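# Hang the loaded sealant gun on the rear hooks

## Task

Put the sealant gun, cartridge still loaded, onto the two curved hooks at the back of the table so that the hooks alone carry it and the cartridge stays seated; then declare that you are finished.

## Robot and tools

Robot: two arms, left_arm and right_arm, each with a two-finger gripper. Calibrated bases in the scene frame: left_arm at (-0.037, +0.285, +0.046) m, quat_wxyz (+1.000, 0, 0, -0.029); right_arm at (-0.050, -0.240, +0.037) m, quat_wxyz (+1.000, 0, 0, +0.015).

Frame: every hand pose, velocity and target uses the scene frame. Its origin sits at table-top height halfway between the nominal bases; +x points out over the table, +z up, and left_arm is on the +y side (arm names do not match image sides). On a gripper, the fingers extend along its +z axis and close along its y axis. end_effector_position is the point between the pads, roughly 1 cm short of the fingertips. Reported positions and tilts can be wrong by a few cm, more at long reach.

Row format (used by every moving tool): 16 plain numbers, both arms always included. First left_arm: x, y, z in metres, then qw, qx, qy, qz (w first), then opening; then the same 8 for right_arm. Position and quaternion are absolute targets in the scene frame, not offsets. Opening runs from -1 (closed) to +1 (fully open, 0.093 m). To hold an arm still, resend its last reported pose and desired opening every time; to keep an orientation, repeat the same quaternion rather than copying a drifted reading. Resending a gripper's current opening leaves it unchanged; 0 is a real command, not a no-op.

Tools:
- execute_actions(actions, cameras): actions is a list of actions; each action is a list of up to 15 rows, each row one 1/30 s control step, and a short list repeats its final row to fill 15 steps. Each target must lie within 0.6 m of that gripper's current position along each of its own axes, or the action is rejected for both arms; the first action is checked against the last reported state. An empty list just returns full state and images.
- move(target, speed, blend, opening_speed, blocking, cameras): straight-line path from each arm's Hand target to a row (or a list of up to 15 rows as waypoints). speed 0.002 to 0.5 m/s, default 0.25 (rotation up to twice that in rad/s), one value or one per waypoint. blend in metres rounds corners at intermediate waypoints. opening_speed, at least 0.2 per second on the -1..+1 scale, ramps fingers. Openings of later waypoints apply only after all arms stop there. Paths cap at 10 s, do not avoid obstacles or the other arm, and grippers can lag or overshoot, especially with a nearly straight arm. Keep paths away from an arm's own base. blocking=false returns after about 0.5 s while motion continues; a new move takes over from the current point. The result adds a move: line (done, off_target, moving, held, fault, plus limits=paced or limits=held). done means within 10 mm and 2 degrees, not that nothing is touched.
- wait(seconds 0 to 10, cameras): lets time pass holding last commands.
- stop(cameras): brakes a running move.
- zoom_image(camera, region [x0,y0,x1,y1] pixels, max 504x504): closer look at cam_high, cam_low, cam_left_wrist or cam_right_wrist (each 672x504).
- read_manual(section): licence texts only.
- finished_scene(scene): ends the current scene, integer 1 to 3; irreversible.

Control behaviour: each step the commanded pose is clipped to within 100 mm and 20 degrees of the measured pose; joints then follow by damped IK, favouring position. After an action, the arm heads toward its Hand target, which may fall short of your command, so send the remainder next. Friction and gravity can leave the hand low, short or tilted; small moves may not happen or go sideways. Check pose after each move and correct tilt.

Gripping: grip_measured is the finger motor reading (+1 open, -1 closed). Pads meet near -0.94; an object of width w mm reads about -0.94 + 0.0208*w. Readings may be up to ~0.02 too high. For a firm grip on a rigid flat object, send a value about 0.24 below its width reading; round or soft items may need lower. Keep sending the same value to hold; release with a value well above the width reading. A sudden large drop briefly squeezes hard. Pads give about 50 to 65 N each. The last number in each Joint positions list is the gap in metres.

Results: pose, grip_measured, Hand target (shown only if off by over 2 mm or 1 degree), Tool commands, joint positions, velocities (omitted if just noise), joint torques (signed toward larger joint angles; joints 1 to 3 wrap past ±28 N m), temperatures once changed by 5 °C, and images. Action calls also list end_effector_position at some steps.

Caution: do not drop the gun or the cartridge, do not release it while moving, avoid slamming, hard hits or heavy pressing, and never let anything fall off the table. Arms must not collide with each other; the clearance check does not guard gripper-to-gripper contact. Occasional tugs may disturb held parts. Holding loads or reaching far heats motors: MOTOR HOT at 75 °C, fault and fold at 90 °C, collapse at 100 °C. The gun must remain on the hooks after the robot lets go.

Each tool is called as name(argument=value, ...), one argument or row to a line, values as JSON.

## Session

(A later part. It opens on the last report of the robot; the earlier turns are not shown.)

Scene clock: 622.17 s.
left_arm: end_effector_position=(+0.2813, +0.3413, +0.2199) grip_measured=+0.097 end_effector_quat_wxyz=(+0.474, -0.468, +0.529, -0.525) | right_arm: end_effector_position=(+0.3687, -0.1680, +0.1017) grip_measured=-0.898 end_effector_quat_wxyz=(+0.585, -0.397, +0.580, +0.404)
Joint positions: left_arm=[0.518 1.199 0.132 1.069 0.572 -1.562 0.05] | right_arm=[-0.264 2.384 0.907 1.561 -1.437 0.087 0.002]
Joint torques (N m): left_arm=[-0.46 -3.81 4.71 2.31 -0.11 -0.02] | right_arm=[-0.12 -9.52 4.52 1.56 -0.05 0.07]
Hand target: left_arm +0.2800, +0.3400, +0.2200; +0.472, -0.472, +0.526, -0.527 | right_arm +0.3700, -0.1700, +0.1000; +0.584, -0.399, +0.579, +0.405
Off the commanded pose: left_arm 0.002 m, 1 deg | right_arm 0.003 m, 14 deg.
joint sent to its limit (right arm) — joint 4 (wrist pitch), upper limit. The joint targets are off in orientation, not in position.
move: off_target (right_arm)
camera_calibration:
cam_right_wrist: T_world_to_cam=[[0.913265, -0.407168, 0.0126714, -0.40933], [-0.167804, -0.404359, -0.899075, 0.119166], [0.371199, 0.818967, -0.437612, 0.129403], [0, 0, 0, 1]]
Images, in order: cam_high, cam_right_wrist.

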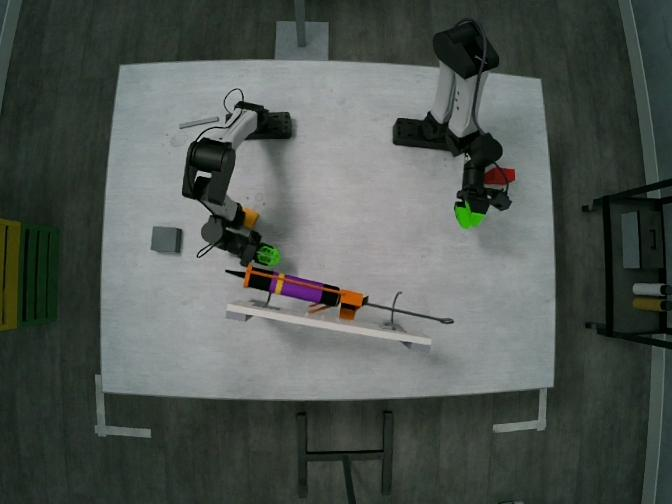

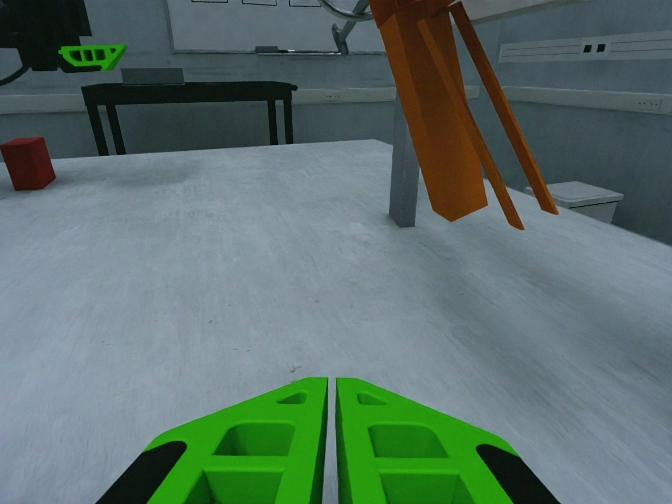

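move(
  target=[
    [0.28, 0.34, 0.22, -0.4722, 0.4722,-0.5263,0.5263, 0.1, 0.26, -0.15, 0.12, 0.7071,0,0.7071,0, -0.9],
    [0.28, 0.34, 0.22, -0.4722, 0.4722,-0.5263,0.5263, 0.1, 0.28, -0.10, 0.285, 0.7071,0,0.7071,0, -0.95],
    [0.28, 0.34, 0.22, -0.4722, 0.4722,-0.5263,0.5263, 0.1, 0.37, -0.095, 0.29, 0.7071,0,0.7071,0, -0.95],
  ],
  cameras=["cam_right_wrist","cam_high"],
  speed=[0.25, 0.25, 0.12],
)

zoom_image(
  camera="cam_high",
  region=[200, 230, 500, 360],
)

Scene clock: 654.53 s.
left_arm: end_effector_position=(+0.2813, +0.3413, +0.2199) grip_measured=+0.097 end_effector_quat_wxyz=(+0.474, -0.468, +0.529, -0.525) | right_arm: end_effector_position=(+0.3638, -0.0981, +0.2777) grip_measured=-0.947 end_effector_quat_wxyz=(+0.696, -0.007, +0.717, -0.012)
Joint positions: left_arm=[0.518 1.199 0.132 1.069 0.572 -1.562 0.05] | right_arm=[0.497 1.467 0.696 0.737 0.535 -0.01 0]
Joint torques (N m): left_arm=[-0.46 -3.89 4.71 2.31 -0.11 -0.01] | right_arm=[-0.2 -5.34 8.94 2.28 -0.1 0.05]
Hand target: left_arm +0.2800, +0.3400, +0.2200; +0.472, -0.472, +0.526, -0.527 | right_arm +0.3694, -0.0953, +0.2901; +0.707, +0.000, +0.707, +0.000
Off the commanded pose: left_arm 0.002 m, 1 deg | right_arm 0.014 m, 2 deg.
move: off_target (right_arm); target 2's new opening was sent with right_arm's hand 0.018 m and 3 deg from that target
camera_calibration:
cam_right_wrist: T_world_to_cam=[[-0.0578497, -0.997296, 0.0453142, -0.0922545], [-0.474104, -0.0125008, -0.88038, 0.449487], [0.878566, -0.0724134, -0.472099, -0.111487], [0, 0, 0, 1]]
Images, in order: cam_high, cam_right_wrist.

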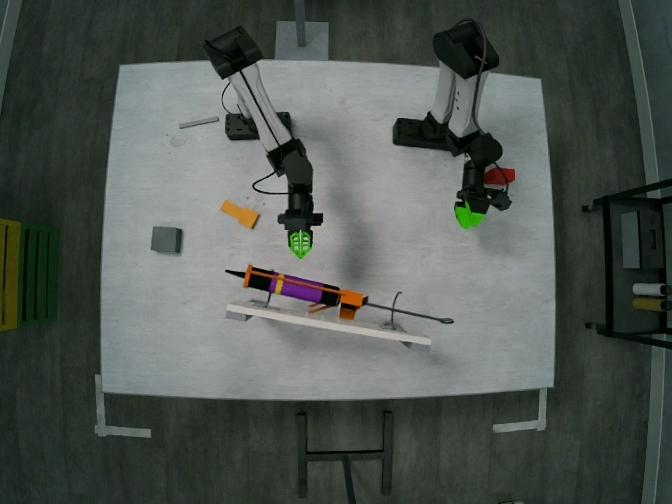

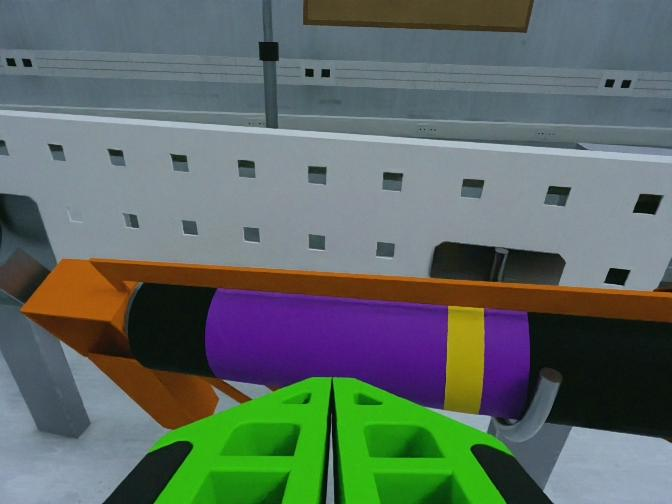

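Scaled by 1.680 from the camera's 672x504 image, which has a finer 960x720 frame.

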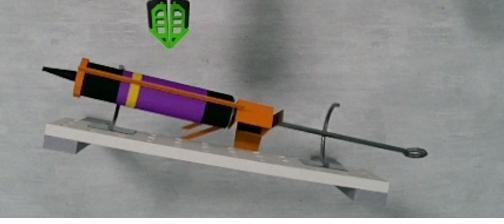

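finished_scene(
  scene=2,
)

The scene is finished: the task was done.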